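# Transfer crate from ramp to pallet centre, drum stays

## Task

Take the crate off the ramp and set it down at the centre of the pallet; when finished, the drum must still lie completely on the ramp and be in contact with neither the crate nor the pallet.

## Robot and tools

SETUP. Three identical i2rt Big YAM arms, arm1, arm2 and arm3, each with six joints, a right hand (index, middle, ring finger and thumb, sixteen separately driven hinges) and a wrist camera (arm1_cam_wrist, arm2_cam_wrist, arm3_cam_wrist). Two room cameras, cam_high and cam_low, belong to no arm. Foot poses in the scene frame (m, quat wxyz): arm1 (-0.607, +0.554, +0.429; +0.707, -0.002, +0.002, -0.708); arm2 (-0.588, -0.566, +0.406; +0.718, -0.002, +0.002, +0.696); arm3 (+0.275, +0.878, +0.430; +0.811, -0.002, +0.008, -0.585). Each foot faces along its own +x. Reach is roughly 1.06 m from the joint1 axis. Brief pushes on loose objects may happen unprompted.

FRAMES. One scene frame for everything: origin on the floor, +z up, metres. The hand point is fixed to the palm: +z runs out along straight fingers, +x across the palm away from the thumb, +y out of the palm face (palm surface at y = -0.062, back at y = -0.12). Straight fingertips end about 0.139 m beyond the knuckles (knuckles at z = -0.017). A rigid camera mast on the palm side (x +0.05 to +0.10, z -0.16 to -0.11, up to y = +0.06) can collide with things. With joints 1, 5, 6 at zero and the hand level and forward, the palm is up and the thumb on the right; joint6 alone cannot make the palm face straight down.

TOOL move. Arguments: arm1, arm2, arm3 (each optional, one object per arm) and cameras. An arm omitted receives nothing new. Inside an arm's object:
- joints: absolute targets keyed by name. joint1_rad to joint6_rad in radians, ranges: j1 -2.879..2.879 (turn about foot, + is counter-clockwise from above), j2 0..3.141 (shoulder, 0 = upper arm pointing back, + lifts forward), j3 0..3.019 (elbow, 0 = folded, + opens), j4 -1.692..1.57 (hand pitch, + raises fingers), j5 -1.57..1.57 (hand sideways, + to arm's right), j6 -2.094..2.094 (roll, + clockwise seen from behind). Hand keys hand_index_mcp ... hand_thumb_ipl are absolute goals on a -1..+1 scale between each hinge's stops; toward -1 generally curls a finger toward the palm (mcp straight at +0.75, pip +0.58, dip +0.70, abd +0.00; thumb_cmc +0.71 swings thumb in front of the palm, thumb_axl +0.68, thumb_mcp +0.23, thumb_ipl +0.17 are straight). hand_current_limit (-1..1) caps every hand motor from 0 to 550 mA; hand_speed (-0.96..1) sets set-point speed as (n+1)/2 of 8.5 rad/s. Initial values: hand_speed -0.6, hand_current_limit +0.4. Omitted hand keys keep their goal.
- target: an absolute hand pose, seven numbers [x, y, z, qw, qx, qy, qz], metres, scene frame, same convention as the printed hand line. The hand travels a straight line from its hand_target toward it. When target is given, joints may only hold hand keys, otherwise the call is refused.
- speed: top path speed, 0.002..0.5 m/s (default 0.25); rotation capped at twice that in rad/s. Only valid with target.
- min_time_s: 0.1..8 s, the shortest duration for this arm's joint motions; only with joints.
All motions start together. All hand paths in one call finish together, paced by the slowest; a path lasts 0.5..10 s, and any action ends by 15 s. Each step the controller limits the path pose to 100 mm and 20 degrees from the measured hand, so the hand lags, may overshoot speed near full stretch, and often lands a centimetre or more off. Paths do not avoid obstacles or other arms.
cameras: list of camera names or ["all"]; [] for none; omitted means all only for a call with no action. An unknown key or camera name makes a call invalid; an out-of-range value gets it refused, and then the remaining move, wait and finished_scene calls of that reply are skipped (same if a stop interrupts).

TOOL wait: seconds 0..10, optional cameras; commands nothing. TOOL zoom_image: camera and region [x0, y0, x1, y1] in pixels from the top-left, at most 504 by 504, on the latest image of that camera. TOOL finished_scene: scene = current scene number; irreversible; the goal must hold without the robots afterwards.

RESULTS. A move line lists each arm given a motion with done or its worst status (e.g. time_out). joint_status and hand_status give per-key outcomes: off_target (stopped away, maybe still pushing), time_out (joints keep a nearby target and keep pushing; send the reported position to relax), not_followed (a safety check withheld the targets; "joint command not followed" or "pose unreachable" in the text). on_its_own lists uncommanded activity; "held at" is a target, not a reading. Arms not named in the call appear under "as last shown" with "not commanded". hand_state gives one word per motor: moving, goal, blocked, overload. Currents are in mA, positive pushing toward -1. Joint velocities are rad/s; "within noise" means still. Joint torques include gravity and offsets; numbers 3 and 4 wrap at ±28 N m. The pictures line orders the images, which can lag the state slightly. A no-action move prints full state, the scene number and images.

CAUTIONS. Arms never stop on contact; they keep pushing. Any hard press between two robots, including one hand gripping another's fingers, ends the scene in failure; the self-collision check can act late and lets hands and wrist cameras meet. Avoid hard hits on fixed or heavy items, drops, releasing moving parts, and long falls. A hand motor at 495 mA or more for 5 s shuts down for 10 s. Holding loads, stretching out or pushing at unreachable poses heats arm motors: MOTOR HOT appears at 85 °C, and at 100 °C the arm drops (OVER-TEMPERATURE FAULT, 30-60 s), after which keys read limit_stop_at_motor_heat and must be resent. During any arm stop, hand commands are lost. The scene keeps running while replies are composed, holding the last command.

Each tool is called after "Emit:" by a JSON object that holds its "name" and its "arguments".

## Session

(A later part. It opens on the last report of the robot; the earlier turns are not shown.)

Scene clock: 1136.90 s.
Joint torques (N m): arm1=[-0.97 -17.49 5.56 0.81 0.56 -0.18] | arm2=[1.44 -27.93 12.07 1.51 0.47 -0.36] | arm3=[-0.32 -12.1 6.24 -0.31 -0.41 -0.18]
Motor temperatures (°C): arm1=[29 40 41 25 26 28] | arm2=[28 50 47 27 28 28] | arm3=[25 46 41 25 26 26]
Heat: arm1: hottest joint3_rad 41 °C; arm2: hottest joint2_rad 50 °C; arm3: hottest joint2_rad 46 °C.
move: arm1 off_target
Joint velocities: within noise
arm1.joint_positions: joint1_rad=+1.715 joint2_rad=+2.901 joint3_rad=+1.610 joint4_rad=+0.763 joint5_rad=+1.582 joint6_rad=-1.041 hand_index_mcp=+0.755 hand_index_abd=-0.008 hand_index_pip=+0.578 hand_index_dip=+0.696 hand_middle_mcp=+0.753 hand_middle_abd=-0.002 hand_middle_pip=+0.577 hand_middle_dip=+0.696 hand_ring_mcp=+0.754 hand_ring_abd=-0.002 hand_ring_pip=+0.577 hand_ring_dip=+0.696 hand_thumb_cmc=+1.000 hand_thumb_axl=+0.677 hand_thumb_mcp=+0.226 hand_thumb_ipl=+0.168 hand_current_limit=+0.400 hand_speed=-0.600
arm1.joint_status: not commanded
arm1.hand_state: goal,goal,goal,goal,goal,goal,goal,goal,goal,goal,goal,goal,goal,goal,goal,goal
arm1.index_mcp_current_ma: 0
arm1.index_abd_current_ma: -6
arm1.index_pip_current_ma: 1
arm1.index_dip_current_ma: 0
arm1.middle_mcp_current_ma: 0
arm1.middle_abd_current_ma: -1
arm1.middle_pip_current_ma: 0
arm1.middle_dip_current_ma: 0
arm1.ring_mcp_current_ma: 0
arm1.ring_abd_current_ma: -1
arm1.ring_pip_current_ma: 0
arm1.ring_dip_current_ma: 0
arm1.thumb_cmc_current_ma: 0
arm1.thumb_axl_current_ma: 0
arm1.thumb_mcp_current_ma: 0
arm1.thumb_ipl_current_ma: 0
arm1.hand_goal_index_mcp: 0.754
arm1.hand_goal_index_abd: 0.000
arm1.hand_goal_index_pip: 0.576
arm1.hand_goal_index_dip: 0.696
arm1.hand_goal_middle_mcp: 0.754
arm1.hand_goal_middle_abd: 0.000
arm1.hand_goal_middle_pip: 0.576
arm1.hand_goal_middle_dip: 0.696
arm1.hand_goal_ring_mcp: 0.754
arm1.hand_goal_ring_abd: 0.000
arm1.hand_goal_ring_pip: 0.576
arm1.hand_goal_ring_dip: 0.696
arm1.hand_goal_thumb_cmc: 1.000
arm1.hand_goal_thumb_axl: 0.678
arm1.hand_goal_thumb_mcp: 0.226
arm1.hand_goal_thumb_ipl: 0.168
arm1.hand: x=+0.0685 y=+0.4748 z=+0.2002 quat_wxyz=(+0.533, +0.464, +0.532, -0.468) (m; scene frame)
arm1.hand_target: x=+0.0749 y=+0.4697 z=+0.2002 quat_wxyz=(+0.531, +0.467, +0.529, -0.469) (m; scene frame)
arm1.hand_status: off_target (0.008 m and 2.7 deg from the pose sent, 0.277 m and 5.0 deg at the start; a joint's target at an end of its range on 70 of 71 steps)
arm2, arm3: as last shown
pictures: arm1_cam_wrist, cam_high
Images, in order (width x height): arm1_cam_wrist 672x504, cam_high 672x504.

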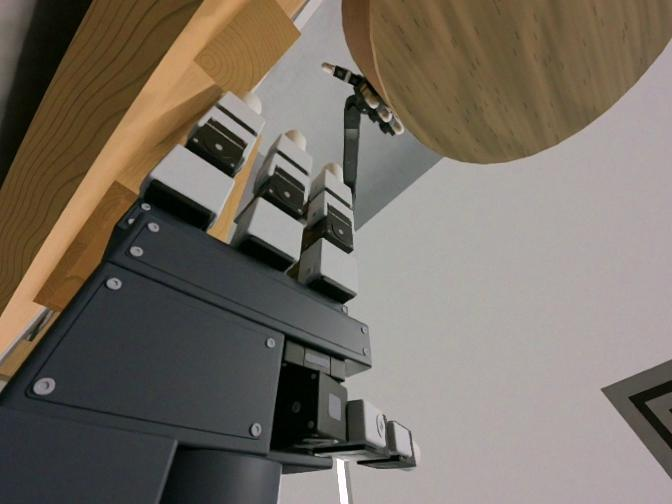

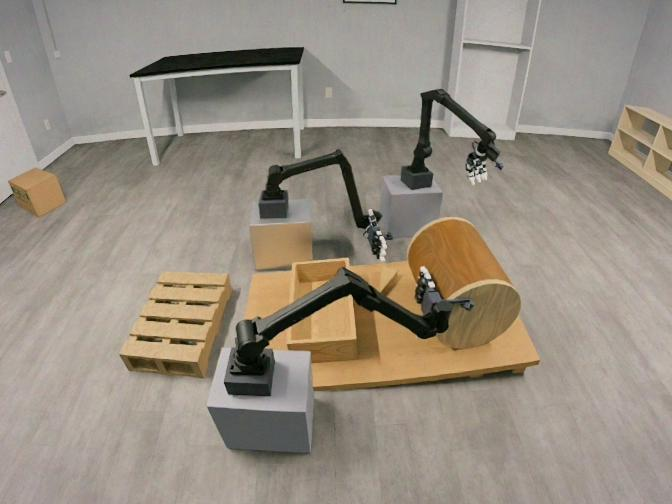

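Emit:
{"name": "move", "arguments": {"arm1": {"target":[0.085,0.46,0.178,0.521,0.478,0.521,-0.478],"speed":0.12}}}

Emit:
{"name": "move", "arguments": {"arm1": {"target":[0.085,0.35,0.178,0.521,0.478,0.521,-0.478],"speed":0.08}, "cameras": ["cam_high","arm1_cam_wrist"]}}

Emit:
{"name": "zoom_image", "arguments": {"camera": "cam_high", "region": [340, 200, 480, 340]}}

Scene clock: 1146.83 s.
Joint torques (N m): arm1=[-0.62 -17.9 5.79 0.66 0.63 -0.08] | arm2=[1.32 -27.99 12.08 1.46 0.48 -0.33] | arm3=[-0.09 -12.16 6.24 -0.29 -0.41 -0.17]
Motor temperatures (°C): arm1=[29 41 41 25 26 28] | arm2=[28 50 47 27 28 28] | arm3=[25 44 41 25 26 26]
Heat: arm1: hottest joint2_rad 41 °C; arm2: hottest joint2_rad 50 °C; arm3: hottest joint2_rad 44 °C.
move: arm1 done
Joint velocities: within noise
arm1.joint_positions: joint1_rad=+1.697 joint2_rad=+2.967 joint3_rad=+1.705 joint4_rad=+0.751 joint5_rad=+1.582 joint6_rad=-1.058 hand_index_mcp=+0.755 hand_index_abd=-0.008 hand_index_pip=+0.578 hand_index_dip=+0.696 hand_middle_mcp=+0.753 hand_middle_abd=-0.002 hand_middle_pip=+0.577 hand_middle_dip=+0.696 hand_ring_mcp=+0.754 hand_ring_abd=-0.002 hand_ring_pip=+0.577 hand_ring_dip=+0.696 hand_thumb_cmc=+1.000 hand_thumb_axl=+0.677 hand_thumb_mcp=+0.226 hand_thumb_ipl=+0.168 hand_current_limit=+0.400 hand_speed=-0.600
arm1.joint_status: not commanded
arm1.hand_state: goal,goal,goal,goal,goal,goal,goal,goal,goal,goal,goal,goal,goal,goal,goal,goal
arm1.index_mcp_current_ma: 0
arm1.index_abd_current_ma: -6
arm1.index_pip_current_ma: 1
arm1.index_dip_current_ma: 0
arm1.middle_mcp_current_ma: 0
arm1.middle_abd_current_ma: -1
arm1.middle_pip_current_ma: 0
arm1.middle_dip_current_ma: 0
arm1.ring_mcp_current_ma: 0
arm1.ring_abd_current_ma: -1
arm1.ring_pip_current_ma: 0
arm1.ring_dip_current_ma: 0
arm1.thumb_cmc_current_ma: 0
arm1.thumb_axl_current_ma: 0
arm1.thumb_mcp_current_ma: 0
arm1.thumb_ipl_current_ma: 0
arm1.hand_goal_index_mcp: 0.754
arm1.hand_goal_index_abd: 0.000
arm1.hand_goal_index_pip: 0.576
arm1.hand_goal_index_dip: 0.696
arm1.hand_goal_middle_mcp: 0.754
arm1.hand_goal_middle_abd: 0.000
arm1.hand_goal_middle_pip: 0.576
arm1.hand_goal_middle_dip: 0.696
arm1.hand_goal_ring_mcp: 0.754
arm1.hand_goal_ring_abd: 0.000
arm1.hand_goal_ring_pip: 0.576
arm1.hand_goal_ring_dip: 0.696
arm1.hand_goal_thumb_cmc: 1.000
arm1.hand_goal_thumb_axl: 0.678
arm1.hand_goal_thumb_mcp: 0.226
arm1.hand_goal_thumb_ipl: 0.168
arm1.hand: x=+0.0787 y=+0.4642 z=+0.1791 quat_wxyz=(+0.529, +0.469, +0.527, -0.472) (m; scene frame)
arm1.hand_target: x=+0.0848 y=+0.4598 z=+0.1782 quat_wxyz=(+0.527, +0.471, +0.525, -0.474) (m; scene frame)
arm1.hand_status: done (0.008 m and 1.7 deg from the pose sent, 0.031 m and 2.7 deg at the start; a joint's target at an end of its range on 41 of 41 steps)
arm2, arm3: as last shown
pictures: none

Scene clock: 1150.13 s.
Joint torques (N m): arm1=[-1.49 -17.67 6 1.83 0.12 -0.14] | arm2=[1.32 -28.16 12.07 1.47 0.48 -0.36] | arm3=[-0.62 -12.22 6.22 -0.36 -0.42 -0.16]
Motor temperatures (°C): arm1=[29 42 40 25 26 28] | arm2=[28 50 47 27 28 28] | arm3=[25 44 41 25 26 26]
Heat: arm1: hottest joint2_rad 42 °C; arm2: hottest joint2_rad 50 °C; arm3: hottest joint2_rad 44 °C.
move: arm1 off_target
Joint velocities: within noise
arm1.joint_positions: joint1_rad=+1.525 joint2_rad=+3.044 joint3_rad=+1.761 joint4_rad=+1.220 joint5_rad=+1.422 joint6_rad=-1.532 hand_index_mcp=+0.755 hand_index_abd=-0.008 hand_index_pip=+0.578 hand_index_dip=+0.696 hand_middle_mcp=+0.753 hand_middle_abd=-0.002 hand_middle_pip=+0.577 hand_middle_dip=+0.696 hand_ring_mcp=+0.752 hand_ring_abd=-0.011 hand_ring_pip=+0.576 hand_ring_dip=+0.696 hand_thumb_cmc=+1.000 hand_thumb_axl=+0.677 hand_thumb_mcp=+0.226 hand_thumb_ipl=+0.168 hand_current_limit=+0.400 hand_speed=-0.600
arm1.joint_status: not commanded
arm1.hand_state: goal,goal,goal,goal,goal,goal,goal,goal,goal,goal,goal,goal,goal,goal,goal,goal
arm1.index_mcp_current_ma: 0
arm1.index_abd_current_ma: -6
arm1.index_pip_current_ma: 1
arm1.index_dip_current_ma: 0
arm1.middle_mcp_current_ma: 0
arm1.middle_abd_current_ma: -1
arm1.middle_pip_current_ma: 0
arm1.middle_dip_current_ma: 0
arm1.ring_mcp_current_ma: -1
arm1.ring_abd_current_ma: -10
arm1.ring_pip_current_ma: 0
arm1.ring_dip_current_ma: 0
arm1.thumb_cmc_current_ma: 0
arm1.thumb_axl_current_ma: 0
arm1.thumb_mcp_current_ma: 0
arm1.thumb_ipl_current_ma: 0
arm1.hand_goal_index_mcp: 0.754
arm1.hand_goal_index_abd: 0.000
arm1.hand_goal_index_pip: 0.576
arm1.hand_goal_index_dip: 0.696
arm1.hand_goal_middle_mcp: 0.754
arm1.hand_goal_middle_abd: 0.000
arm1.hand_goal_middle_pip: 0.576
arm1.hand_goal_middle_dip: 0.696
arm1.hand_goal_ring_mcp: 0.754
arm1.hand_goal_ring_abd: 0.000
arm1.hand_goal_ring_pip: 0.576
arm1.hand_goal_ring_dip: 0.696
arm1.hand_goal_thumb_cmc: 1.000
arm1.hand_goal_thumb_axl: 0.678
arm1.hand_goal_thumb_mcp: 0.226
arm1.hand_goal_thumb_ipl: 0.168
arm1.hand: x=+0.0814 y=+0.3614 z=+0.1742 quat_wxyz=(+0.515, +0.469, +0.534, -0.479) (m; scene frame)
arm1.hand_target: x=+0.0846 y=+0.3502 z=+0.1783 quat_wxyz=(+0.520, +0.479, +0.522, -0.477) (m; scene frame)
arm1.hand_status: off_target (0.013 m and 1.9 deg from the pose sent, 0.114 m and 1.7 deg at the start)
arm2.joint_positions: joint1_rad=-1.282 joint2_rad=+2.670 joint3_rad=+1.909 joint4_rad=+0.771 joint5_rad=-1.406 joint6_rad=+1.629 hand_index_mcp=+0.755 hand_index_abd=+0.002 hand_index_pip=+0.578 hand_index_dip=+0.699 hand_middle_mcp=+0.754 hand_middle_abd=+0.002 hand_middle_pip=+0.579 hand_middle_dip=+0.699 hand_ring_mcp=+0.753 hand_ring_abd=+0.003 hand_ring_pip=+0.577 hand_ring_dip=+0.696 hand_thumb_cmc=+0.997 hand_thumb_axl=+0.680 hand_thumb_mcp=+0.226 hand_thumb_ipl=+0.168 hand_current_limit=+0.400 hand_speed=-0.600
arm2.joint_status: not commanded
arm2.hand_state: goal,goal,goal,goal,goal,goal,goal,goal,goal,goal,goal,goal,goal,goal,goal,goal
arm2.index_mcp_current_ma: 0
arm2.index_abd_current_ma: 0
arm2.index_pip_current_ma: 0
arm2.index_dip_current_ma: 0
arm2.middle_mcp_current_ma: 0
arm2.middle_abd_current_ma: 0
arm2.middle_pip_current_ma: 0
arm2.middle_dip_current_ma: 0
arm2.ring_mcp_current_ma: 0
arm2.ring_abd_current_ma: 0
arm2.ring_pip_current_ma: 0
arm2.ring_dip_current_ma: 0
arm2.thumb_cmc_current_ma: 0
arm2.thumb_axl_current_ma: 0
arm2.thumb_mcp_current_ma: 0
arm2.thumb_ipl_current_ma: 0
arm2.hand_goal_index_mcp: 0.754
arm2.hand_goal_index_abd: 0.000
arm2.hand_goal_index_pip: 0.576
arm2.hand_goal_index_dip: 0.696
arm2.hand_goal_middle_mcp: 0.754
arm2.hand_goal_middle_abd: 0.000
arm2.hand_goal_middle_pip: 0.576
arm2.hand_goal_middle_dip: 0.696
arm2.hand_goal_ring_mcp: 0.754
arm2.hand_goal_ring_abd: 0.000
arm2.hand_goal_ring_pip: 0.576
arm2.hand_goal_ring_dip: 0.696
arm2.hand_goal_thumb_cmc: 1.000
arm2.hand_goal_thumb_axl: 0.678
arm2.hand_goal_thumb_mcp: 0.226
arm2.hand_goal_thumb_ipl: 0.168
arm2.hand: x=+0.1959 y=-0.1970 z=+0.3556 quat_wxyz=(-0.534, +0.490, +0.511, +0.462) (m; scene frame)
arm2.hand_target: x=+0.2064 y=-0.1920 z=+0.3709 quat_wxyz=(-0.521, +0.478, +0.520, +0.479) (m; scene frame)
arm2.hand_status: not commanded
arm3: as last shown
pictures: arm1_cam_wrist, cam_high
Images, in order (width x height): arm1_cam_wrist 672x504, cam_high 672x504.

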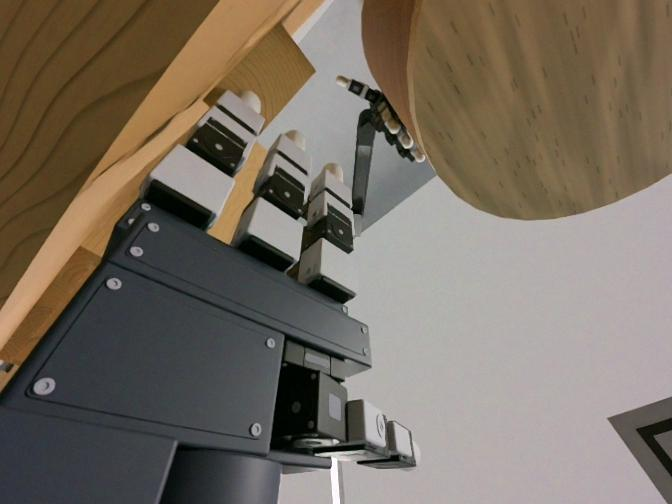

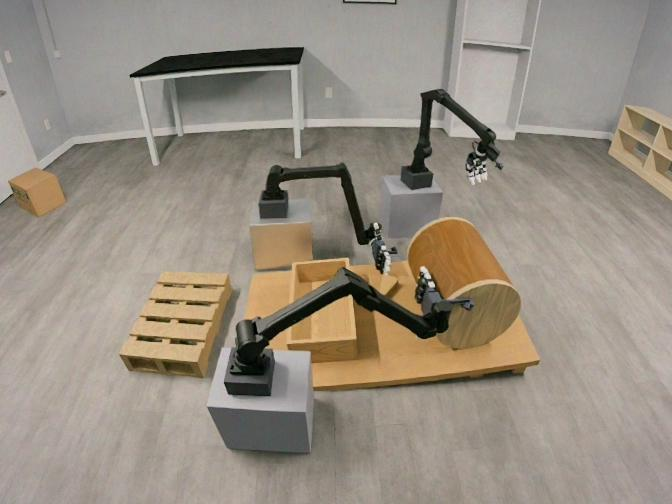

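Scaled by 3.600.

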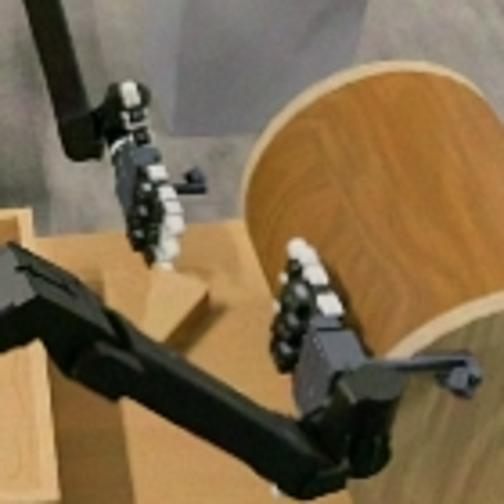

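Emit:
{"name": "move", "arguments": {"arm1": {"target":[0.082,0.27,0.18,0.521,0.478,0.521,-0.478],"speed":0.08}, "cameras": ["cam_high","arm1_cam_wrist"]}}

Emit:
{"name": "zoom_image", "arguments": {"camera": "cam_high", "region": [340, 200, 480, 340]}}

Scene clock: 1160.70 s.
Joint torques (N m): arm1=[-1.61 -17.85 6.54 1.66 0.08 -0.13] | arm2=[1.49 -28.1 11.97 1.5 0.47 -0.35] | arm3=[-0.15 -11.93 6.37 -0.31 -0.41 -0.17]
Motor temperatures (°C): arm1=[29 41 40 25 26 28] | arm2=[28 50 47 27 28 28] | arm3=[25 42 41 25 26 26]
Heat: arm1: hottest joint2_rad 41 °C; arm2: hottest joint2_rad 50 °C; arm3: hottest joint2_rad 42 °C.
move: arm1 done
Joint velocities: within noise
arm1.joint_positions: joint1_rad=+1.387 joint2_rad=+3.048 joint3_rad=+1.787 joint4_rad=+1.226 joint5_rad=+1.288 joint6_rad=-1.552 hand_index_mcp=+0.755 hand_index_abd=-0.008 hand_index_pip=+0.578 hand_index_dip=+0.696 hand_middle_mcp=+0.753 hand_middle_abd=-0.002 hand_middle_pip=+0.577 hand_middle_dip=+0.696 hand_ring_mcp=+0.749 hand_ring_abd=-0.010 hand_ring_pip=+0.574 hand_ring_dip=+0.696 hand_thumb_cmc=+1.000 hand_thumb_axl=+0.677 hand_thumb_mcp=+0.226 hand_thumb_ipl=+0.168 hand_current_limit=+0.400 hand_speed=-0.600
arm1.joint_status: not commanded
arm1.hand_state: goal,goal,goal,goal,goal,goal,goal,goal,goal,goal,goal,goal,goal,goal,goal,goal
arm1.index_mcp_current_ma: 0
arm1.index_abd_current_ma: -6
arm1.index_pip_current_ma: 1
arm1.index_dip_current_ma: 0
arm1.middle_mcp_current_ma: 0
arm1.middle_abd_current_ma: -1
arm1.middle_pip_current_ma: 0
arm1.middle_dip_current_ma: 0
arm1.ring_mcp_current_ma: -5
arm1.ring_abd_current_ma: -9
arm1.ring_pip_current_ma: -1
arm1.ring_dip_current_ma: 0
arm1.thumb_cmc_current_ma: 0
arm1.thumb_axl_current_ma: 0
arm1.thumb_mcp_current_ma: 0
arm1.thumb_ipl_current_ma: 0
arm1.hand_goal_index_mcp: 0.754
arm1.hand_goal_index_abd: 0.000
arm1.hand_goal_index_pip: 0.576
arm1.hand_goal_index_dip: 0.696
arm1.hand_goal_middle_mcp: 0.754
arm1.hand_goal_middle_abd: 0.000
arm1.hand_goal_middle_pip: 0.576
arm1.hand_goal_middle_dip: 0.696
arm1.hand_goal_ring_mcp: 0.754
arm1.hand_goal_ring_abd: 0.000
arm1.hand_goal_ring_pip: 0.576
arm1.hand_goal_ring_dip: 0.696
arm1.hand_goal_thumb_cmc: 1.000
arm1.hand_goal_thumb_axl: 0.678
arm1.hand_goal_thumb_mcp: 0.226
arm1.hand_goal_thumb_ipl: 0.168
arm1.hand: x=+0.0792 y=+0.2791 z=+0.1782 quat_wxyz=(+0.517, +0.473, +0.531, -0.478) (m; scene frame)
arm1.hand_target: x=+0.0817 y=+0.2701 z=+0.1802 quat_wxyz=(+0.521, +0.478, +0.521, -0.478) (m; scene frame)
arm1.hand_status: done (0.010 m and 1.3 deg from the pose sent, 0.092 m and 1.9 deg at the start)
arm2, arm3: as last shown
pictures: arm1_cam_wrist, cam_high
Images, in order (width x height): arm1_cam_wrist 672x504, cam_high 672x504.

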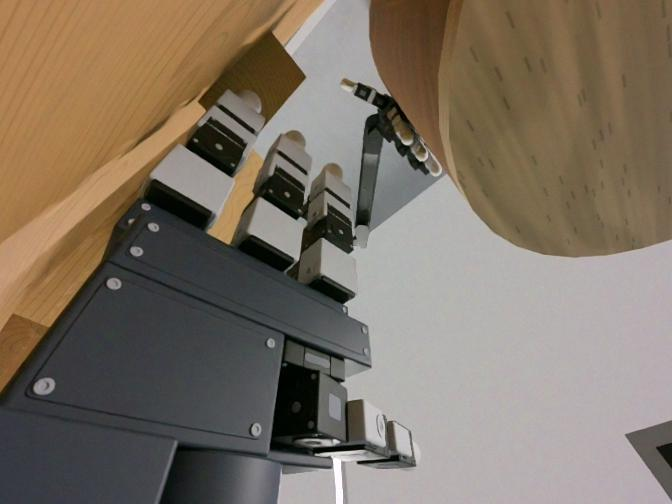

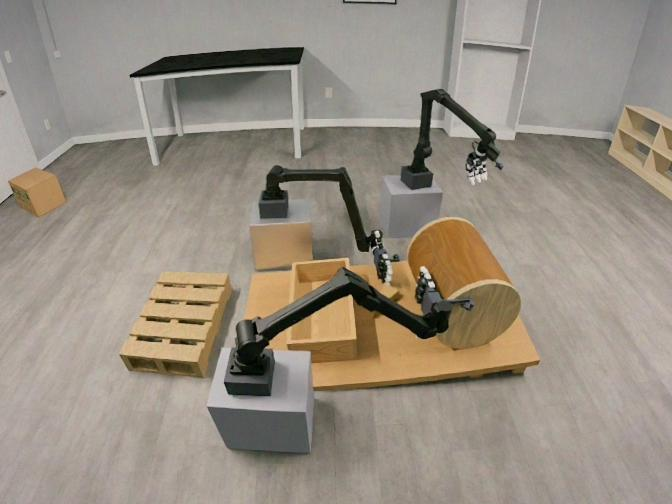

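Scaled by 3.600.

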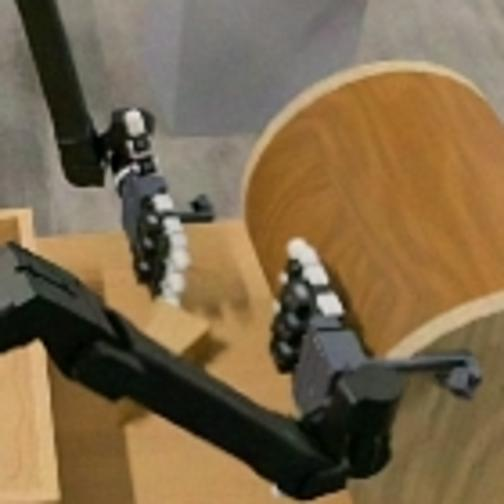

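Emit:
{"name": "move", "arguments": {"arm1": {"target":[0.03,0.34,0.34,0.521,0.478,0.521,-0.478],"speed":0.2}}}

Emit:
{"name": "move", "arguments": {"arm2": {"target":[0.13,-0.19,0.37,0.521,-0.478,-0.521,-0.478],"speed":0.04}, "cameras": ["cam_high"]}}

Emit:
{"name": "zoom_image", "arguments": {"camera": "cam_high", "region": [340, 200, 520, 380]}}

Scene clock: 1276.27 s.
Joint torques (N m): arm1=[0.09 -18.61 2.45 1.62 0.11 -0.04] | arm2=[1.32 -27.99 12.04 1.48 0.48 -0.35] | arm3=[0.21 -12.16 6.3 -0.32 -0.41 -0.18]
Motor temperatures (°C): arm1=[29 46 39 25 26 27] | arm2=[28 51 48 27 28 28] | arm3=[25 37 39 25 25 26]
Heat: arm1: hottest joint2_rad 46 °C; arm2: hottest joint2_rad 51 °C; arm3: hottest joint3_rad 39 °C.
move: arm1 off_target
Joint velocities: within noise
arm1.joint_positions: joint1_rad=+1.478 joint2_rad=+2.634 joint3_rad=+1.267 joint4_rad=+1.341 joint5_rad=+1.394 joint6_rad=-1.565 hand_index_mcp=+0.755 hand_index_abd=-0.008 hand_index_pip=+0.578 hand_index_dip=+0.696 hand_middle_mcp=+0.753 hand_middle_abd=-0.002 hand_middle_pip=+0.577 hand_middle_dip=+0.696 hand_ring_mcp=+0.751 hand_ring_abd=-0.010 hand_ring_pip=+0.573 hand_ring_dip=+0.694 hand_thumb_cmc=+1.000 hand_thumb_axl=+0.677 hand_thumb_mcp=+0.226 hand_thumb_ipl=+0.168 hand_current_limit=+0.400 hand_speed=-0.600
arm1.joint_status: not commanded
arm1.hand_state: goal,goal,goal,goal,goal,goal,goal,goal,goal,goal,goal,goal,goal,goal,goal,goal
arm1.index_mcp_current_ma: 0
arm1.index_abd_current_ma: -6
arm1.index_pip_current_ma: 1
arm1.index_dip_current_ma: 0
arm1.middle_mcp_current_ma: 0
arm1.middle_abd_current_ma: -1
arm1.middle_pip_current_ma: 0
arm1.middle_dip_current_ma: 0
arm1.ring_mcp_current_ma: -2
arm1.ring_abd_current_ma: -9
arm1.ring_pip_current_ma: -2
arm1.ring_dip_current_ma: -1
arm1.thumb_cmc_current_ma: 0
arm1.thumb_axl_current_ma: 0
arm1.thumb_mcp_current_ma: 0
arm1.thumb_ipl_current_ma: 0
arm1.hand_goal_index_mcp: 0.754
arm1.hand_goal_index_abd: 0.000
arm1.hand_goal_index_pip: 0.576
arm1.hand_goal_index_dip: 0.696
arm1.hand_goal_middle_mcp: 0.754
arm1.hand_goal_middle_abd: 0.000
arm1.hand_goal_middle_pip: 0.576
arm1.hand_goal_middle_dip: 0.696
arm1.hand_goal_ring_mcp: 0.754
arm1.hand_goal_ring_abd: 0.000
arm1.hand_goal_ring_pip: 0.576
arm1.hand_goal_ring_dip: 0.696
arm1.hand_goal_thumb_cmc: 1.000
arm1.hand_goal_thumb_axl: 0.678
arm1.hand_goal_thumb_mcp: 0.226
arm1.hand_goal_thumb_ipl: 0.168
arm1.hand: x=+0.0269 y=+0.3374 z=+0.3257 quat_wxyz=(+0.513, +0.474, +0.527, -0.484) (m; scene frame)
arm1.hand_target: x=+0.0300 y=+0.3399 z=+0.3399 quat_wxyz=(+0.521, +0.478, +0.521, -0.478) (m; scene frame)
arm1.hand_status: off_target (0.015 m and 1.4 deg from the pose sent, 0.180 m and 1.3 deg at the start)
arm2, arm3: as last shown
pictures: none

Scene clock: 1278.80 s.
Joint torques (N m): arm1=[0.21 -18.9 2.65 1.54 0.15 0.01] | arm2=[1.32 -28.92 8.54 2.37 0.29 -0.41] | arm3=[-0.15 -11.99 6.28 -0.38 -0.38 -0.19]
Motor temperatures (°C): arm1=[29 46 39 25 26 27] | arm2=[28 51 48 27 28 28] | arm3=[25 37 39 25 25 26]
Heat: arm1: hottest joint2_rad 46 °C; arm2: hottest joint2_rad 51 °C; arm3: hottest joint3_rad 39 °C.
move: arm2 off_target
Joint velocities: within noise
arm1, arm3: as last shown
arm2.joint_positions: joint1_rad=-1.253 joint2_rad=+2.576 joint3_rad=+1.591 joint4_rad=+0.937 joint5_rad=-1.373 joint6_rad=+1.627 hand_index_mcp=+0.755 hand_index_abd=+0.002 hand_index_pip=+0.578 hand_index_dip=+0.699 hand_middle_mcp=+0.754 hand_middle_abd=+0.002 hand_middle_pip=+0.579 hand_middle_dip=+0.699 hand_ring_mcp=+0.753 hand_ring_abd=+0.003 hand_ring_pip=+0.577 hand_ring_dip=+0.696 hand_thumb_cmc=+0.988 hand_thumb_axl=+0.680 hand_thumb_mcp=+0.226 hand_thumb_ipl=+0.168 hand_current_limit=+0.400 hand_speed=-0.600
arm2.joint_status: not commanded
arm2.hand_state: goal,goal,goal,goal,goal,goal,goal,goal,goal,goal,goal,goal,goal,goal,goal,goal
arm2.index_mcp_current_ma: 0
arm2.index_abd_current_ma: 0
arm2.index_pip_current_ma: 0
arm2.index_dip_current_ma: 0
arm2.middle_mcp_current_ma: 0
arm2.middle_abd_current_ma: 0
arm2.middle_pip_current_ma: 0
arm2.middle_dip_current_ma: 0
arm2.ring_mcp_current_ma: 0
arm2.ring_abd_current_ma: 0
arm2.ring_pip_current_ma: 0
arm2.ring_dip_current_ma: 0
arm2.thumb_cmc_current_ma: -4
arm2.thumb_axl_current_ma: 0
arm2.thumb_mcp_current_ma: 0
arm2.thumb_ipl_current_ma: 0
arm2.hand_goal_index_mcp: 0.754
arm2.hand_goal_index_abd: 0.000
arm2.hand_goal_index_pip: 0.576
arm2.hand_goal_index_dip: 0.696
arm2.hand_goal_middle_mcp: 0.754
arm2.hand_goal_middle_abd: 0.000
arm2.hand_goal_middle_pip: 0.576
arm2.hand_goal_middle_dip: 0.696
arm2.hand_goal_ring_mcp: 0.754
arm2.hand_goal_ring_abd: 0.000
arm2.hand_goal_ring_pip: 0.576
arm2.hand_goal_ring_dip: 0.696
arm2.hand_goal_thumb_cmc: 1.000
arm2.hand_goal_thumb_axl: 0.678
arm2.hand_goal_thumb_mcp: 0.226
arm2.hand_goal_thumb_ipl: 0.168
arm2.hand: x=+0.1151 y=-0.1994 z=+0.3246 quat_wxyz=(-0.542, +0.508, +0.499, +0.446) (m; scene frame)
arm2.hand_target: x=+0.1285 y=-0.1904 z=+0.3699 quat_wxyz=(-0.522, +0.478, +0.521, +0.478) (m; scene frame)
arm2.hand_status: off_target (0.049 m and 6.1 deg from the pose sent, 0.068 m and 2.9 deg at the start)
pictures: cam_high
Images, in order (width x height): cam_high 672x504.

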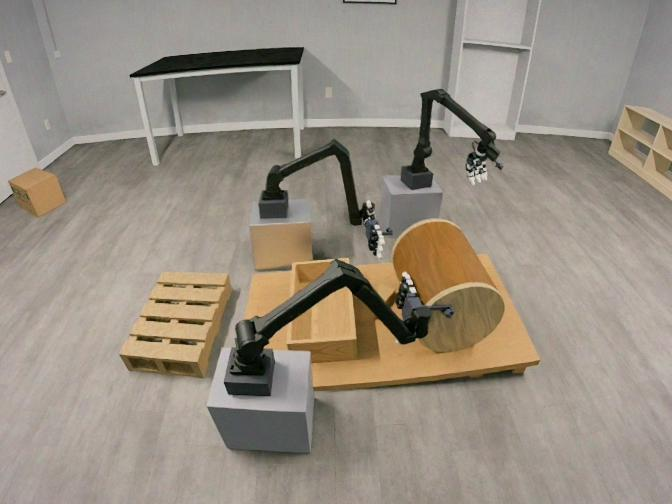

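Scaled by 2.800.

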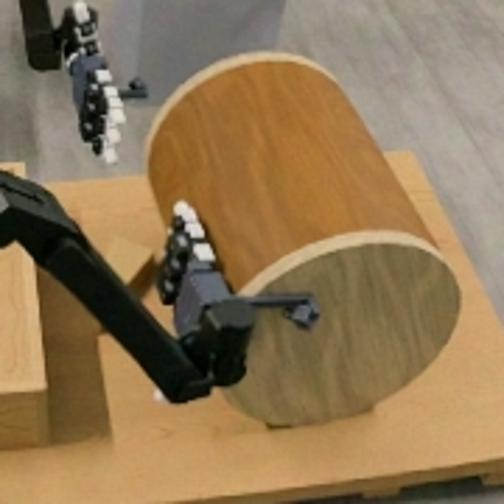

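Emit:
{"name": "move", "arguments": {"arm2": {"target":[0.06,-0.19,0.37,0.521,-0.478,-0.521,-0.478],"speed":0.04}, "cameras": ["cam_high"]}}

Emit:
{"name": "zoom_image", "arguments": {"camera": "cam_high", "region": [340, 200, 520, 380]}}

Scene clock: 1285.63 s.
Joint torques (N m): arm1=[0.56 -18.84 2.26 1.42 0.11 0.05] | arm2=[1.96 -26.64 7.27 2.43 0.21 -0.45] | arm3=[-0.21 -11.99 6.34 -0.34 -0.38 -0.21]
Motor temperatures (°C): arm1=[29 46 38 25 26 27] | arm2=[28 50 47 27 28 28] | arm3=[25 37 39 25 25 26]
Heat: arm1: hottest joint2_rad 46 °C; arm2: hottest joint2_rad 50 °C; arm3: hottest joint3_rad 39 °C.
move: arm2 off_target
Joint velocities: within noise
arm1: as last shown
arm2.joint_positions: joint1_rad=-1.225 joint2_rad=+2.478 joint3_rad=+1.341 joint4_rad=+1.088 joint5_rad=-1.337 joint6_rad=+1.627 hand_index_mcp=+0.755 hand_index_abd=+0.002 hand_index_pip=+0.578 hand_index_dip=+0.699 hand_middle_mcp=+0.754 hand_middle_abd=+0.002 hand_middle_pip=+0.579 hand_middle_dip=+0.699 hand_ring_mcp=+0.753 hand_ring_abd=+0.003 hand_ring_pip=+0.577 hand_ring_dip=+0.696 hand_thumb_cmc=+0.988 hand_thumb_axl=+0.680 hand_thumb_mcp=+0.226 hand_thumb_ipl=+0.168 hand_current_limit=+0.400 hand_speed=-0.600
arm2.joint_status: not commanded
arm2.hand_state: goal,goal,goal,goal,goal,goal,goal,goal,goal,goal,goal,goal,goal,goal,goal,goal
arm2.index_mcp_current_ma: 0
arm2.index_abd_current_ma: 0
arm2.index_pip_current_ma: 0
arm2.index_dip_current_ma: 0
arm2.middle_mcp_current_ma: 0
arm2.middle_abd_current_ma: 0
arm2.middle_pip_current_ma: 0
arm2.middle_dip_current_ma: 0
arm2.ring_mcp_current_ma: 0
arm2.ring_abd_current_ma: 0
arm2.ring_pip_current_ma: 0
arm2.ring_dip_current_ma: 0
arm2.thumb_cmc_current_ma: -4
arm2.thumb_axl_current_ma: 0
arm2.thumb_mcp_current_ma: 0
arm2.thumb_ipl_current_ma: 0
arm2.hand_goal_index_mcp: 0.754
arm2.hand_goal_index_abd: 0.000
arm2.hand_goal_index_pip: 0.576
arm2.hand_goal_index_dip: 0.696
arm2.hand_goal_middle_mcp: 0.754
arm2.hand_goal_middle_abd: 0.000
arm2.hand_goal_middle_pip: 0.576
arm2.hand_goal_middle_dip: 0.696
arm2.hand_goal_ring_mcp: 0.754
arm2.hand_goal_ring_abd: 0.000
arm2.hand_goal_ring_pip: 0.576
arm2.hand_goal_ring_dip: 0.696
arm2.hand_goal_thumb_cmc: 1.000
arm2.hand_goal_thumb_axl: 0.678
arm2.hand_goal_thumb_mcp: 0.226
arm2.hand_goal_thumb_ipl: 0.168
arm2.hand: x=+0.0476 y=-0.2024 z=+0.3302 quat_wxyz=(-0.540, +0.510, +0.498, +0.447) (m; scene frame)
arm2.hand_target: x=+0.0587 y=-0.1904 z=+0.3700 quat_wxyz=(-0.522, +0.478, +0.521, +0.478) (m; scene frame)
arm2.hand_status: off_target (0.043 m and 6.1 deg from the pose sent, 0.072 m and 6.1 deg at the start)
arm3.joint_positions: joint1_rad=+0.456 joint2_rad=+1.520 joint3_rad=+1.113 joint4_rad=-1.508 joint5_rad=-0.503 joint6_rad=+0.409 hand_index_mcp=+0.474 hand_index_abd=-0.002 hand_index_pip=+0.277 hand_index_dip=+0.398 hand_middle_mcp=+0.474 hand_middle_abd=-0.002 hand_middle_pip=+0.278 hand_middle_dip=+0.398 hand_ring_mcp=+0.475 hand_ring_abd=+0.003 hand_ring_pip=+0.278 hand_ring_dip=+0.398 hand_thumb_cmc=-0.567 hand_thumb_axl=+0.680 hand_thumb_mcp=+0.095 hand_thumb_ipl=+0.001 hand_current_limit=+0.400 hand_speed=-0.600
arm3.joint_status: not commanded
arm3.hand_state: goal,goal,goal,goal,goal,goal,goal,goal,goal,goal,goal,goal,goal,goal,goal,goal
arm3.index_mcp_current_ma: -4
arm3.index_abd_current_ma: 0
arm3.index_pip_current_ma: -1
arm3.index_dip_current_ma: -1
arm3.middle_mcp_current_ma: -4
arm3.middle_abd_current_ma: 0
arm3.middle_pip_current_ma: -1
arm3.middle_dip_current_ma: -1
arm3.ring_mcp_current_ma: -3
arm3.ring_abd_current_ma: 1
arm3.ring_pip_current_ma: -1
arm3.ring_dip_current_ma: -1
arm3.thumb_cmc_current_ma: 1
arm3.thumb_axl_current_ma: 1
arm3.thumb_mcp_current_ma: -3
arm3.thumb_ipl_current_ma: 1
arm3.hand_goal_index_mcp: 0.480
arm3.hand_goal_index_abd: 0.000
arm3.hand_goal_index_pip: 0.280
arm3.hand_goal_index_dip: 0.400
arm3.hand_goal_middle_mcp: 0.480
arm3.hand_goal_middle_abd: 0.000
arm3.hand_goal_middle_pip: 0.280
arm3.hand_goal_middle_dip: 0.400
arm3.hand_goal_ring_mcp: 0.480
arm3.hand_goal_ring_abd: 0.000
arm3.hand_goal_ring_pip: 0.280
arm3.hand_goal_ring_dip: 0.400
arm3.hand_goal_thumb_cmc: -0.570
arm3.hand_goal_thumb_axl: 0.678
arm3.hand_goal_thumb_mcp: 0.100
arm3.hand_goal_thumb_ipl: 0.000
arm3.hand: x=+0.5833 y=+0.6161 z=+0.5240 quat_wxyz=(-0.278, +0.946, +0.130, +0.104) (m; scene frame)
arm3.hand_target: x=+0.5828 y=+0.6190 z=+0.5270 quat_wxyz=(-0.272, +0.946, +0.139, +0.107) (m; scene frame)
arm3.hand_status: not commanded
pictures: cam_high
Images, in order (width x height): cam_high 672x504.

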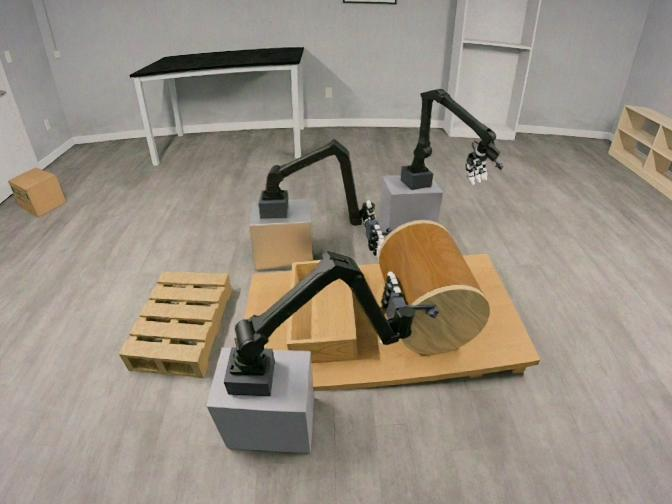

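Scaled by 2.800.

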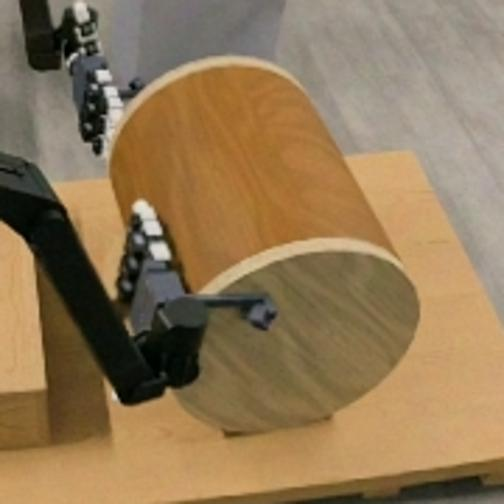

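Emit:
{"name": "wait", "arguments": {"seconds": 0.2, "cameras": ["arm1_cam_wrist","arm2_cam_wrist","cam_low"]}}

Scene clock: 1294.90 s.
Joint torques (N m): arm1=[-0.62 -18.49 2.4 1.62 0.13 0.06] | arm2=[1.9 -26.46 7.21 2.51 0.22 -0.45] | arm3=[-0.79 -12.28 6.37 -0.39 -0.4 -0.18]
Motor temperatures (°C): arm1=[29 46 37 25 26 27] | arm2=[28 51 46 27 27 28] | arm3=[25 37 39 25 25 26]
Heat: arm1: hottest joint2_rad 46 °C; arm2: hottest joint2_rad 51 °C; arm3: hottest joint3_rad 39 °C.
Joint velocities: within noise
arm1.joint_positions: joint1_rad=+1.478 joint2_rad=+2.634 joint3_rad=+1.267 joint4_rad=+1.341 joint5_rad=+1.394 joint6_rad=-1.565 hand_index_mcp=+0.755 hand_index_abd=-0.008 hand_index_pip=+0.578 hand_index_dip=+0.696 hand_middle_mcp=+0.753 hand_middle_abd=-0.002 hand_middle_pip=+0.577 hand_middle_dip=+0.696 hand_ring_mcp=+0.751 hand_ring_abd=-0.010 hand_ring_pip=+0.573 hand_ring_dip=+0.694 hand_thumb_cmc=+1.000 hand_thumb_axl=+0.677 hand_thumb_mcp=+0.226 hand_thumb_ipl=+0.168 hand_current_limit=+0.400 hand_speed=-0.600
arm1.joint_status: not commanded
arm1.hand_state: goal,goal,goal,goal,goal,goal,goal,goal,goal,goal,goal,goal,goal,goal,goal,goal
arm1.index_mcp_current_ma: 0
arm1.index_abd_current_ma: -6
arm1.index_pip_current_ma: 1
arm1.index_dip_current_ma: 0
arm1.middle_mcp_current_ma: 0
arm1.middle_abd_current_ma: -1
arm1.middle_pip_current_ma: 0
arm1.middle_dip_current_ma: 0
arm1.ring_mcp_current_ma: -2
arm1.ring_abd_current_ma: -9
arm1.ring_pip_current_ma: -2
arm1.ring_dip_current_ma: -1
arm1.thumb_cmc_current_ma: 0
arm1.thumb_axl_current_ma: 0
arm1.thumb_mcp_current_ma: 0
arm1.thumb_ipl_current_ma: 0
arm1.hand_goal_index_mcp: 0.754
arm1.hand_goal_index_abd: 0.000
arm1.hand_goal_index_pip: 0.576
arm1.hand_goal_index_dip: 0.696
arm1.hand_goal_middle_mcp: 0.754
arm1.hand_goal_middle_abd: 0.000
arm1.hand_goal_middle_pip: 0.576
arm1.hand_goal_middle_dip: 0.696
arm1.hand_goal_ring_mcp: 0.754
arm1.hand_goal_ring_abd: 0.000
arm1.hand_goal_ring_pip: 0.576
arm1.hand_goal_ring_dip: 0.696
arm1.hand_goal_thumb_cmc: 1.000
arm1.hand_goal_thumb_axl: 0.678
arm1.hand_goal_thumb_mcp: 0.226
arm1.hand_goal_thumb_ipl: 0.168
arm1.hand: x=+0.0269 y=+0.3374 z=+0.3257 quat_wxyz=(+0.513, +0.474, +0.527, -0.484) (m; scene frame)
arm1.hand_target: x=+0.0300 y=+0.3399 z=+0.3399 quat_wxyz=(+0.521, +0.478, +0.521, -0.478) (m; scene frame)
arm1.hand_status: not commanded
arm2.joint_positions: joint1_rad=-1.225 joint2_rad=+2.478 joint3_rad=+1.341 joint4_rad=+1.088 joint5_rad=-1.337 joint6_rad=+1.627 hand_index_mcp=+0.755 hand_index_abd=+0.002 hand_index_pip=+0.578 hand_index_dip=+0.699 hand_middle_mcp=+0.754 hand_middle_abd=+0.002 hand_middle_pip=+0.579 hand_middle_dip=+0.699 hand_ring_mcp=+0.753 hand_ring_abd=+0.003 hand_ring_pip=+0.577 hand_ring_dip=+0.696 hand_thumb_cmc=+0.988 hand_thumb_axl=+0.680 hand_thumb_mcp=+0.226 hand_thumb_ipl=+0.168 hand_current_limit=+0.400 hand_speed=-0.600
arm2.joint_status: not commanded
arm2.hand_state: goal,goal,goal,goal,goal,goal,goal,goal,goal,goal,goal,goal,goal,goal,goal,goal
arm2.index_mcp_current_ma: 0
arm2.index_abd_current_ma: 0
arm2.index_pip_current_ma: 0
arm2.index_dip_current_ma: 0
arm2.middle_mcp_current_ma: 0
arm2.middle_abd_current_ma: 0
arm2.middle_pip_current_ma: 0
arm2.middle_dip_current_ma: 0
arm2.ring_mcp_current_ma: 0
arm2.ring_abd_current_ma: 0
arm2.ring_pip_current_ma: 0
arm2.ring_dip_current_ma: 0
arm2.thumb_cmc_current_ma: -4
arm2.thumb_axl_current_ma: 0
arm2.thumb_mcp_current_ma: 0
arm2.thumb_ipl_current_ma: 0
arm2.hand_goal_index_mcp: 0.754
arm2.hand_goal_index_abd: 0.000
arm2.hand_goal_index_pip: 0.576
arm2.hand_goal_index_dip: 0.696
arm2.hand_goal_middle_mcp: 0.754
arm2.hand_goal_middle_abd: 0.000
arm2.hand_goal_middle_pip: 0.576
arm2.hand_goal_middle_dip: 0.696
arm2.hand_goal_ring_mcp: 0.754
arm2.hand_goal_ring_abd: 0.000
arm2.hand_goal_ring_pip: 0.576
arm2.hand_goal_ring_dip: 0.696
arm2.hand_goal_thumb_cmc: 1.000
arm2.hand_goal_thumb_axl: 0.678
arm2.hand_goal_thumb_mcp: 0.226
arm2.hand_goal_thumb_ipl: 0.168
arm2.hand: x=+0.0476 y=-0.2024 z=+0.3302 quat_wxyz=(-0.540, +0.510, +0.498, +0.447) (m; scene frame)
arm2.hand_target: x=+0.0587 y=-0.1904 z=+0.3700 quat_wxyz=(-0.522, +0.478, +0.521, +0.478) (m; scene frame)
arm2.hand_status: off_target (0.043 m and 6.1 deg from the pose sent, 0.072 m and 6.1 deg at the start)
arm3.joint_positions: joint1_rad=+0.456 joint2_rad=+1.520 joint3_rad=+1.113 joint4_rad=-1.508 joint5_rad=-0.503 joint6_rad=+0.409 hand_index_mcp=+0.474 hand_index_abd=-0.002 hand_index_pip=+0.277 hand_index_dip=+0.398 hand_middle_mcp=+0.474 hand_middle_abd=-0.002 hand_middle_pip=+0.278 hand_middle_dip=+0.398 hand_ring_mcp=+0.475 hand_ring_abd=+0.003 hand_ring_pip=+0.278 hand_ring_dip=+0.398 hand_thumb_cmc=-0.567 hand_thumb_axl=+0.680 hand_thumb_mcp=+0.095 hand_thumb_ipl=+0.001 hand_current_limit=+0.400 hand_speed=-0.600
arm3.joint_status: not commanded
arm3.hand_state: goal,goal,goal,goal,goal,goal,goal,goal,goal,goal,goal,goal,goal,goal,goal,goal
arm3.index_mcp_current_ma: -4
arm3.index_abd_current_ma: 0
arm3.index_pip_current_ma: -1
arm3.index_dip_current_ma: -1
arm3.middle_mcp_current_ma: -4
arm3.middle_abd_current_ma: 0
arm3.middle_pip_current_ma: -1
arm3.middle_dip_current_ma: -1
arm3.ring_mcp_current_ma: -3
arm3.ring_abd_current_ma: 1
arm3.ring_pip_current_ma: -1
arm3.ring_dip_current_ma: -1
arm3.thumb_cmc_current_ma: 1
arm3.thumb_axl_current_ma: 1
arm3.thumb_mcp_current_ma: -3
arm3.thumb_ipl_current_ma: 1
arm3.hand_goal_index_mcp: 0.480
arm3.hand_goal_index_abd: 0.000
arm3.hand_goal_index_pip: 0.280
arm3.hand_goal_index_dip: 0.400
arm3.hand_goal_middle_mcp: 0.480
arm3.hand_goal_middle_abd: 0.000
arm3.hand_goal_middle_pip: 0.280
arm3.hand_goal_middle_dip: 0.400
arm3.hand_goal_ring_mcp: 0.480
arm3.hand_goal_ring_abd: 0.000
arm3.hand_goal_ring_pip: 0.280
arm3.hand_goal_ring_dip: 0.400
arm3.hand_goal_thumb_cmc: -0.570
arm3.hand_goal_thumb_axl: 0.678
arm3.hand_goal_thumb_mcp: 0.100
arm3.hand_goal_thumb_ipl: 0.000
arm3.hand: x=+0.5833 y=+0.6161 z=+0.5240 quat_wxyz=(-0.278, +0.946, +0.130, +0.104) (m; scene frame)
arm3.hand_target: x=+0.5828 y=+0.6190 z=+0.5270 quat_wxyz=(-0.272, +0.946, +0.139, +0.107) (m; scene frame)
arm3.hand_status: not commanded
wait: 0.20 s; at rest from the start
pictures: arm1_cam_wrist, arm2_cam_wrist, cam_low
Images, in order (width x height): arm1_cam_wrist 672x504, arm2_cam_wrist 672x504, cam_low 672x504.

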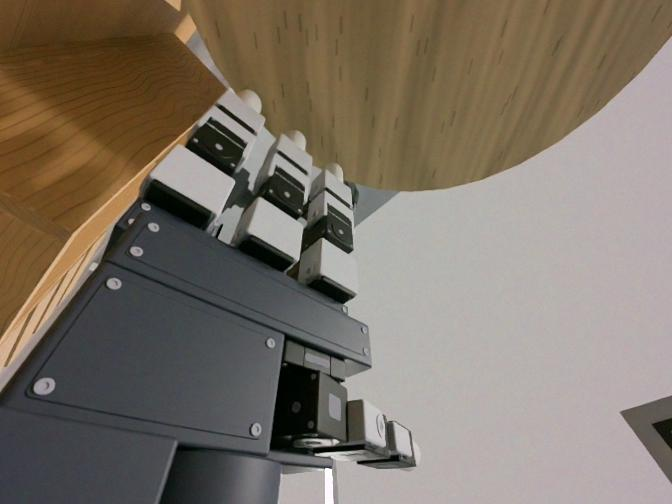

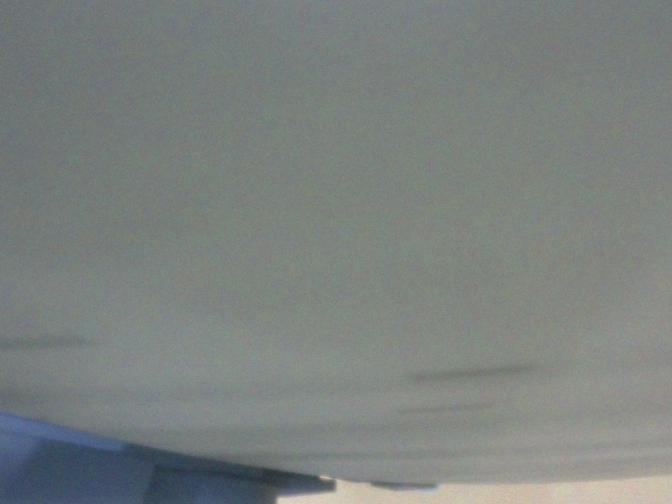

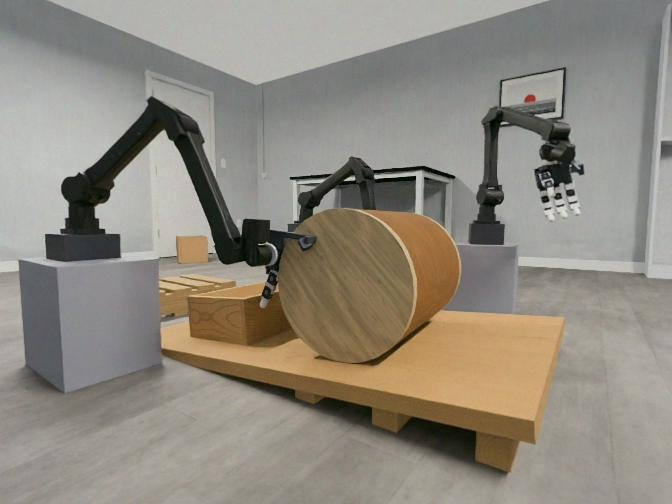

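Emit:
{"name": "move", "arguments": {"arm1": {"target":[-0.06,0.38,0.48,0.521,0.478,0.521,-0.478],"speed":0.2}, "cameras": ["cam_high","arm1_cam_wrist"]}}

Emit:
{"name": "zoom_image", "arguments": {"camera": "cam_high", "region": [340, 240, 420, 320]}}

Scene clock: 1305.57 s.
Joint torques (N m): arm1=[0.09 -15.21 2.13 0.96 0.11 0] | arm2=[2.08 -26.58 7.24 2.54 0.22 -0.45] | arm3=[-0.32 -12.1 6.32 -0.34 -0.41 -0.18]
Motor temperatures (°C): arm1=[29 46 37 25 26 27] | arm2=[28 51 45 27 27 28] | arm3=[25 37 39 25 25 26]
Heat: arm1: hottest joint2_rad 46 °C; arm2: hottest joint2_rad 51 °C; arm3: hottest joint3_rad 39 °C.
move: arm1 done
Joint velocities: within noise
arm1.joint_positions: joint1_rad=+1.545 joint2_rad=+2.198 joint3_rad=+0.824 joint4_rad=+1.374 joint5_rad=+1.464 joint6_rad=-1.571 hand_index_mcp=+0.755 hand_index_abd=-0.008 hand_index_pip=+0.578 hand_index_dip=+0.696 hand_middle_mcp=+0.753 hand_middle_abd=-0.002 hand_middle_pip=+0.577 hand_middle_dip=+0.696 hand_ring_mcp=+0.751 hand_ring_abd=-0.010 hand_ring_pip=+0.573 hand_ring_dip=+0.694 hand_thumb_cmc=+1.000 hand_thumb_axl=+0.677 hand_thumb_mcp=+0.226 hand_thumb_ipl=+0.168 hand_current_limit=+0.400 hand_speed=-0.600
arm1.joint_status: not commanded
arm1.hand_state: goal,goal,goal,goal,goal,goal,goal,goal,goal,goal,goal,goal,goal,goal,goal,goal
arm1.index_mcp_current_ma: 0
arm1.index_abd_current_ma: -6
arm1.index_pip_current_ma: 1
arm1.index_dip_current_ma: 0
arm1.middle_mcp_current_ma: 0
arm1.middle_abd_current_ma: -1
arm1.middle_pip_current_ma: 0
arm1.middle_dip_current_ma: 0
arm1.ring_mcp_current_ma: -2
arm1.ring_abd_current_ma: -9
arm1.ring_pip_current_ma: -2
arm1.ring_dip_current_ma: -1
arm1.thumb_cmc_current_ma: 0
arm1.thumb_axl_current_ma: 0
arm1.thumb_mcp_current_ma: 0
arm1.thumb_ipl_current_ma: 0
arm1.hand_goal_index_mcp: 0.754
arm1.hand_goal_index_abd: 0.000
arm1.hand_goal_index_pip: 0.576
arm1.hand_goal_index_dip: 0.696
arm1.hand_goal_middle_mcp: 0.754
arm1.hand_goal_middle_abd: 0.000
arm1.hand_goal_middle_pip: 0.576
arm1.hand_goal_middle_dip: 0.696
arm1.hand_goal_ring_mcp: 0.754
arm1.hand_goal_ring_abd: 0.000
arm1.hand_goal_ring_pip: 0.576
arm1.hand_goal_ring_dip: 0.696
arm1.hand_goal_thumb_cmc: 1.000
arm1.hand_goal_thumb_axl: 0.678
arm1.hand_goal_thumb_mcp: 0.226
arm1.hand_goal_thumb_ipl: 0.168
arm1.hand: x=-0.0606 y=+0.3751 z=+0.4723 quat_wxyz=(+0.518, +0.479, +0.520, -0.481) (m; scene frame)
arm1.hand_target: x=-0.0600 y=+0.3799 z=+0.4800 quat_wxyz=(+0.521, +0.478, +0.521, -0.478) (m; scene frame)
arm1.hand_status: done (0.009 m and 0.5 deg from the pose sent, 0.182 m and 1.4 deg at the start)
arm2, arm3: as last shown
pictures: arm1_cam_wrist, cam_high
Images, in order (width x height): arm1_cam_wrist 672x504, cam_high 672x504.

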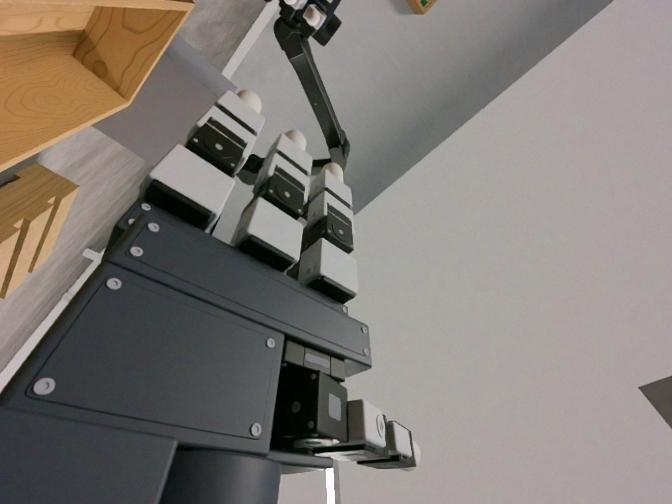

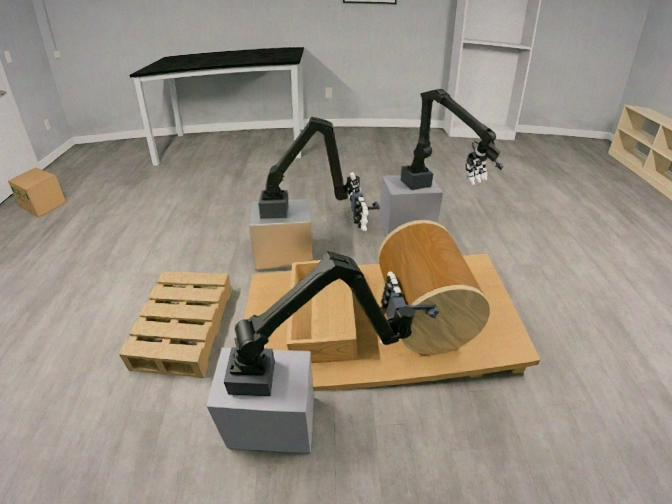

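Scaled by 6.300.

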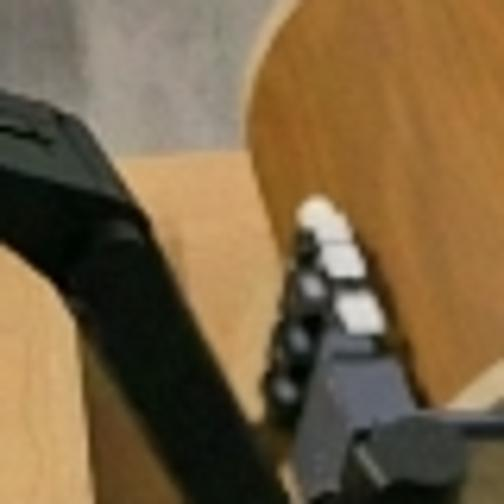

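Emit:
{"name": "move", "arguments": {"arm2": {"target":[0.02,-0.195,0.37,0.521,-0.478,-0.521,-0.478],"speed":0.03}, "cameras": ["cam_high"]}}

Emit:
{"name": "zoom_image", "arguments": {"camera": "cam_high", "region": [340, 200, 520, 380]}}

Scene clock: 1315.70 s.
Joint torques (N m): arm1=[0.03 -16.09 2.1 0.92 0.1 0.02] | arm2=[2.08 -24.18 4.9 2.29 0.1 -0.32] | arm3=[-0.32 -12.22 6.24 -0.23 -0.43 -0.19]
Motor temperatures (°C): arm1=[29 44 36 25 25 27] | arm2=[28 51 44 27 27 28] | arm3=[25 37 39 25 25 26]
Heat: arm1: hottest joint2_rad 44 °C; arm2: hottest joint2_rad 51 °C; arm3: hottest joint3_rad 39 °C.
move: arm2 off_target
Joint velocities: within noise
arm1, arm3: as last shown
arm2.joint_positions: joint1_rad=-1.211 joint2_rad=+2.418 joint3_rad=+1.234 joint4_rad=+1.173 joint5_rad=-1.319 joint6_rad=+1.606 hand_index_mcp=+0.755 hand_index_abd=+0.002 hand_index_pip=+0.578 hand_index_dip=+0.699 hand_middle_mcp=+0.754 hand_middle_abd=+0.002 hand_middle_pip=+0.579 hand_middle_dip=+0.699 hand_ring_mcp=+0.753 hand_ring_abd=+0.003 hand_ring_pip=+0.577 hand_ring_dip=+0.696 hand_thumb_cmc=+0.989 hand_thumb_axl=+0.680 hand_thumb_mcp=+0.226 hand_thumb_ipl=+0.168 hand_current_limit=+0.400 hand_speed=-0.600
arm2.joint_status: not commanded
arm2.hand_state: goal,goal,goal,goal,goal,goal,goal,goal,goal,goal,goal,goal,goal,goal,goal,goal
arm2.index_mcp_current_ma: 0
arm2.index_abd_current_ma: 0
arm2.index_pip_current_ma: 0
arm2.index_dip_current_ma: 0
arm2.middle_mcp_current_ma: 0
arm2.middle_abd_current_ma: 0
arm2.middle_pip_current_ma: 0
arm2.middle_dip_current_ma: 0
arm2.ring_mcp_current_ma: 0
arm2.ring_abd_current_ma: 0
arm2.ring_pip_current_ma: 0
arm2.ring_dip_current_ma: 0
arm2.thumb_cmc_current_ma: -3
arm2.thumb_axl_current_ma: 0
arm2.thumb_mcp_current_ma: 0
arm2.thumb_ipl_current_ma: 0
arm2.hand_goal_index_mcp: 0.754
arm2.hand_goal_index_abd: 0.000
arm2.hand_goal_index_pip: 0.576
arm2.hand_goal_index_dip: 0.696
arm2.hand_goal_middle_mcp: 0.754
arm2.hand_goal_middle_abd: 0.000
arm2.hand_goal_middle_pip: 0.576
arm2.hand_goal_middle_dip: 0.696
arm2.hand_goal_ring_mcp: 0.754
arm2.hand_goal_ring_abd: 0.000
arm2.hand_goal_ring_pip: 0.576
arm2.hand_goal_ring_dip: 0.696
arm2.hand_goal_thumb_cmc: 1.000
arm2.hand_goal_thumb_axl: 0.678
arm2.hand_goal_thumb_mcp: 0.226
arm2.hand_goal_thumb_ipl: 0.168
arm2.hand: x=+0.0212 y=-0.2036 z=+0.3523 quat_wxyz=(-0.528, +0.495, +0.509, +0.466) (m; scene frame)
arm2.hand_target: x=+0.0198 y=-0.1950 z=+0.3697 quat_wxyz=(-0.521, +0.478, +0.521, +0.478) (m; scene frame)
arm2.hand_status: off_target (0.020 m and 2.8 deg from the pose sent, 0.049 m and 6.1 deg at the start)
pictures: cam_high
Images, in order (width x height): cam_high 672x504.

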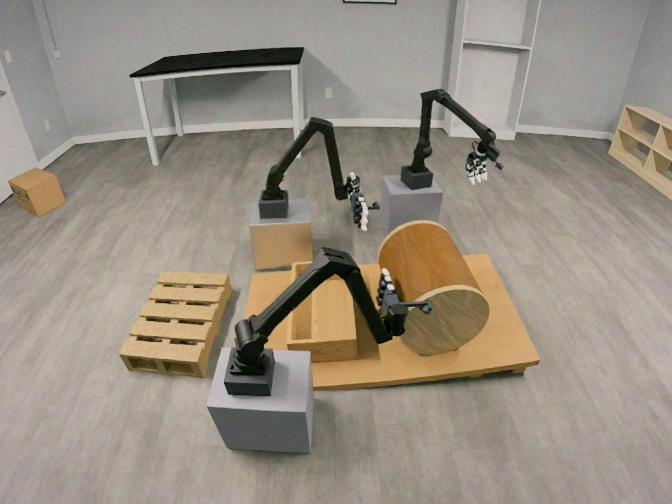

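Scaled by 2.800.

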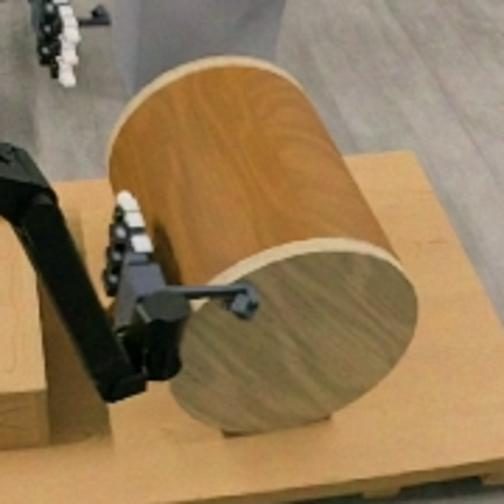

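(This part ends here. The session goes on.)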